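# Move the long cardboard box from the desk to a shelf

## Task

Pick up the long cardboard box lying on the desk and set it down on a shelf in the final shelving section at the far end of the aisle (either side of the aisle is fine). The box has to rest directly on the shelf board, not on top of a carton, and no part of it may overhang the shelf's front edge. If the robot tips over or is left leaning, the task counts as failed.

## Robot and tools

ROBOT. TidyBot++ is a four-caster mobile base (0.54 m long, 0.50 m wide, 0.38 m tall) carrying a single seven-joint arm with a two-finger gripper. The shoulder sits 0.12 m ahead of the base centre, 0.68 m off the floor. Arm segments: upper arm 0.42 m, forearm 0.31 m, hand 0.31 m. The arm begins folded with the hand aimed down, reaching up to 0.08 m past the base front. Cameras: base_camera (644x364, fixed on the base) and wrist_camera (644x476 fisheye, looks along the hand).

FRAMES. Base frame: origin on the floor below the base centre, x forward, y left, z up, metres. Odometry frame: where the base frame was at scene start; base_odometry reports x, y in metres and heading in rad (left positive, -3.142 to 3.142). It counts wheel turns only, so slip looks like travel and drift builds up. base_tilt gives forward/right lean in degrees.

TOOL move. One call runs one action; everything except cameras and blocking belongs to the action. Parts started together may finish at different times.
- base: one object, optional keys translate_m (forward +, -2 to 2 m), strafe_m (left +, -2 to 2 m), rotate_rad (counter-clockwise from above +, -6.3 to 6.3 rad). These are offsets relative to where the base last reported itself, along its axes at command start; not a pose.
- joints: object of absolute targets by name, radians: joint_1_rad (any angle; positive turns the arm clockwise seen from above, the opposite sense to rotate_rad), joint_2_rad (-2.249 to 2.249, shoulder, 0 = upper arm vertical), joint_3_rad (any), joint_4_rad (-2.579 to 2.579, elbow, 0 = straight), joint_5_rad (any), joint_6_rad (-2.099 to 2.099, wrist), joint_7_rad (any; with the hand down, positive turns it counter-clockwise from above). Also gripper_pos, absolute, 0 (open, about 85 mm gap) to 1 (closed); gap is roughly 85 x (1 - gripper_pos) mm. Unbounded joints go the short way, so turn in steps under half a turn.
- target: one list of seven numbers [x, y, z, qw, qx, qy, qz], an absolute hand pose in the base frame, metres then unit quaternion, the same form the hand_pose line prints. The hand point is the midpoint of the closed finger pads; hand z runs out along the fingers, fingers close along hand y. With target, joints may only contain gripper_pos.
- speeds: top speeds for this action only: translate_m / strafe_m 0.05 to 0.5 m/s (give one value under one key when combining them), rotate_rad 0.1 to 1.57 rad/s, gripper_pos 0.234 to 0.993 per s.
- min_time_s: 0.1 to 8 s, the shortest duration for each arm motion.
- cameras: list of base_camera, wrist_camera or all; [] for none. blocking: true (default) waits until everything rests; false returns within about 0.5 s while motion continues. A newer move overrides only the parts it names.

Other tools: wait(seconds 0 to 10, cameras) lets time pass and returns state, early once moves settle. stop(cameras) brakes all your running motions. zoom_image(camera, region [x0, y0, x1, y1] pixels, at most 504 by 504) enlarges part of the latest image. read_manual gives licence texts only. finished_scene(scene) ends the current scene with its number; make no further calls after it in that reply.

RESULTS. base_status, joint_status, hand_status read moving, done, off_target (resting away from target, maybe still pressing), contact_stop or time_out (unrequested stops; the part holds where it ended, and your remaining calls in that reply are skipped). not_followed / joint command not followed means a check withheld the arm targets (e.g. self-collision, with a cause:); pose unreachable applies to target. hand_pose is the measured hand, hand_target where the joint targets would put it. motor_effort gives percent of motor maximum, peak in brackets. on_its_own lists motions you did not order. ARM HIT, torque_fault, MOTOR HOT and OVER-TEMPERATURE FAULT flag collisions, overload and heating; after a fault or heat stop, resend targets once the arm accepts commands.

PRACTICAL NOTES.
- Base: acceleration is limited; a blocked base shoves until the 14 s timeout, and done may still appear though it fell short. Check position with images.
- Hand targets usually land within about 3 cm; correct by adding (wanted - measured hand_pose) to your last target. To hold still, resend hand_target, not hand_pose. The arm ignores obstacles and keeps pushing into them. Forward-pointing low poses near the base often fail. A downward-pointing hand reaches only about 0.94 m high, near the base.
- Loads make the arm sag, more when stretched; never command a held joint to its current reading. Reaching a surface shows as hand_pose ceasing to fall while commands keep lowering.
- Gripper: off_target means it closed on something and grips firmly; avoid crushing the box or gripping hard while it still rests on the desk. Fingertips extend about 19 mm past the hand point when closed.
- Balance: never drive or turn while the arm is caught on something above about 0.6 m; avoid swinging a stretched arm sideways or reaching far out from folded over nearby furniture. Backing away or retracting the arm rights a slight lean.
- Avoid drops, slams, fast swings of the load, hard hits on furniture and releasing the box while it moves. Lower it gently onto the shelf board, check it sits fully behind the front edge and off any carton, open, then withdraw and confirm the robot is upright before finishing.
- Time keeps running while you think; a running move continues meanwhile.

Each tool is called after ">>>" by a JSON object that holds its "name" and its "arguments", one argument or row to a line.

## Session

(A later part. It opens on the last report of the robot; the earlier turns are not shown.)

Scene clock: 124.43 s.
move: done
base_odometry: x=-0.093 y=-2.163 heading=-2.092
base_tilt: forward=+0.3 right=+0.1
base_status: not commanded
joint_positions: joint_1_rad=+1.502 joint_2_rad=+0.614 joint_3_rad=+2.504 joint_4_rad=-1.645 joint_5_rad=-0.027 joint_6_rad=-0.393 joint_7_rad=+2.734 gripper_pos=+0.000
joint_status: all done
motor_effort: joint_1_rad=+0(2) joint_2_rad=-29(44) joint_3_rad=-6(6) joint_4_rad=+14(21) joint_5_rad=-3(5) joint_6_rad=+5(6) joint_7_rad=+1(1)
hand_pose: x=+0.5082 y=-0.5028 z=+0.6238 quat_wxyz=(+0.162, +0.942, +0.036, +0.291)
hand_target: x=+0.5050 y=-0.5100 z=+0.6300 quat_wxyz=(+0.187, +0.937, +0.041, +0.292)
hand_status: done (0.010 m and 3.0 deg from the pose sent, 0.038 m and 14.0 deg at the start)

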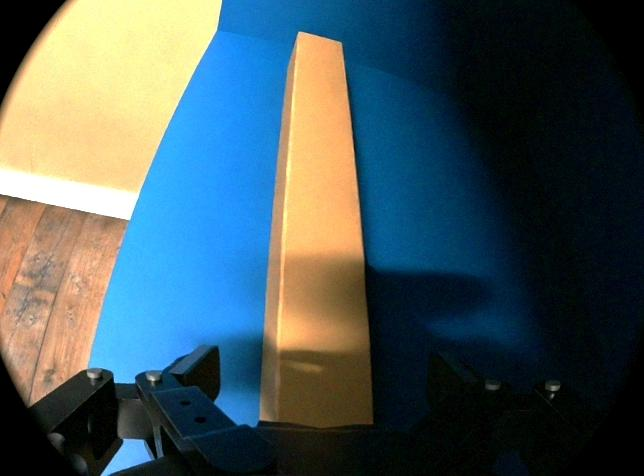

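>>> {"name": "move", "arguments": {
  "target": [0.50, -0.43, 0.66, 0.1872, 0.9372, 0.0411, 0.292],
  "min_time_s": 1.5,
  "cameras": ["wrist_camera"]
}}

Scene clock: 126.70 s.
move: done
base_odometry: x=-0.093 y=-2.163 heading=-2.092
base_tilt: forward=+0.3 right=+0.1
base_status: not commanded
joint_positions: joint_1_rad=+1.502 joint_2_rad=+0.437 joint_3_rad=+2.479 joint_4_rad=-1.836 joint_5_rad=-0.027 joint_6_rad=-0.356 joint_7_rad=+2.734 gripper_pos=+0.000
joint_status: not commanded
motor_effort: joint_1_rad=+0(1) joint_2_rad=-23(31) joint_3_rad=-4(7) joint_4_rad=+14(15) joint_5_rad=-2(3) joint_6_rad=+5(6) joint_7_rad=+1(1)
hand_pose: x=+0.4924 y=-0.4306 z=+0.6425 quat_wxyz=(+0.178, +0.944, +0.081, +0.265)
hand_target: x=+0.5000 y=-0.4300 z=+0.6600 quat_wxyz=(+0.187, +0.937, +0.041, +0.292)
hand_status: done (0.019 m and 5.7 deg from the pose sent, 0.082 m and 3.0 deg at the start)

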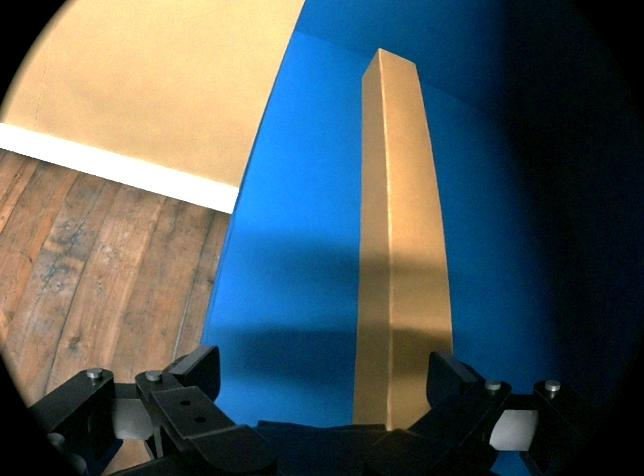

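>>> {"name": "move", "arguments": {
  "target": [0.46, -0.29, 0.74, 0.1872, 0.9372, 0.0411, 0.292],
  "min_time_s": 1.5,
  "cameras": ["wrist_camera"]
}}

Scene clock: 129.83 s.
move: done
base_odometry: x=-0.093 y=-2.163 heading=-2.092
base_tilt: forward=+0.3 right=+0.1
base_status: not commanded
joint_positions: joint_1_rad=-0.001 joint_2_rad=-0.139 joint_3_rad=+3.887 joint_4_rad=-2.061 joint_5_rad=-0.036 joint_6_rad=-0.427 joint_7_rad=+2.564 gripper_pos=+0.000
joint_status: not commanded
motor_effort: joint_1_rad=+0(1) joint_2_rad=-10(25) joint_3_rad=+0(5) joint_4_rad=+17(17) joint_5_rad=-2(3) joint_6_rad=+7(7) joint_7_rad=+1(1)
hand_pose: x=+0.4670 y=-0.3151 z=+0.7564 quat_wxyz=(+0.244, +0.924, +0.088, +0.281)
hand_target: x=+0.4600 y=-0.2900 z=+0.7400 quat_wxyz=(+0.187, +0.937, +0.041, +0.292)
hand_status: done (0.031 m and 8.6 deg from the pose sent, 0.174 m and 5.7 deg at the start)

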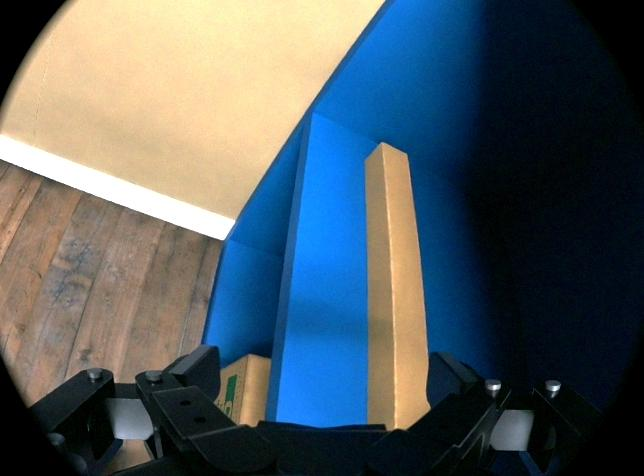

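>>> {"name": "finished_scene", "arguments": {
  "scene": 2
}}

The scene is finished: the task was done.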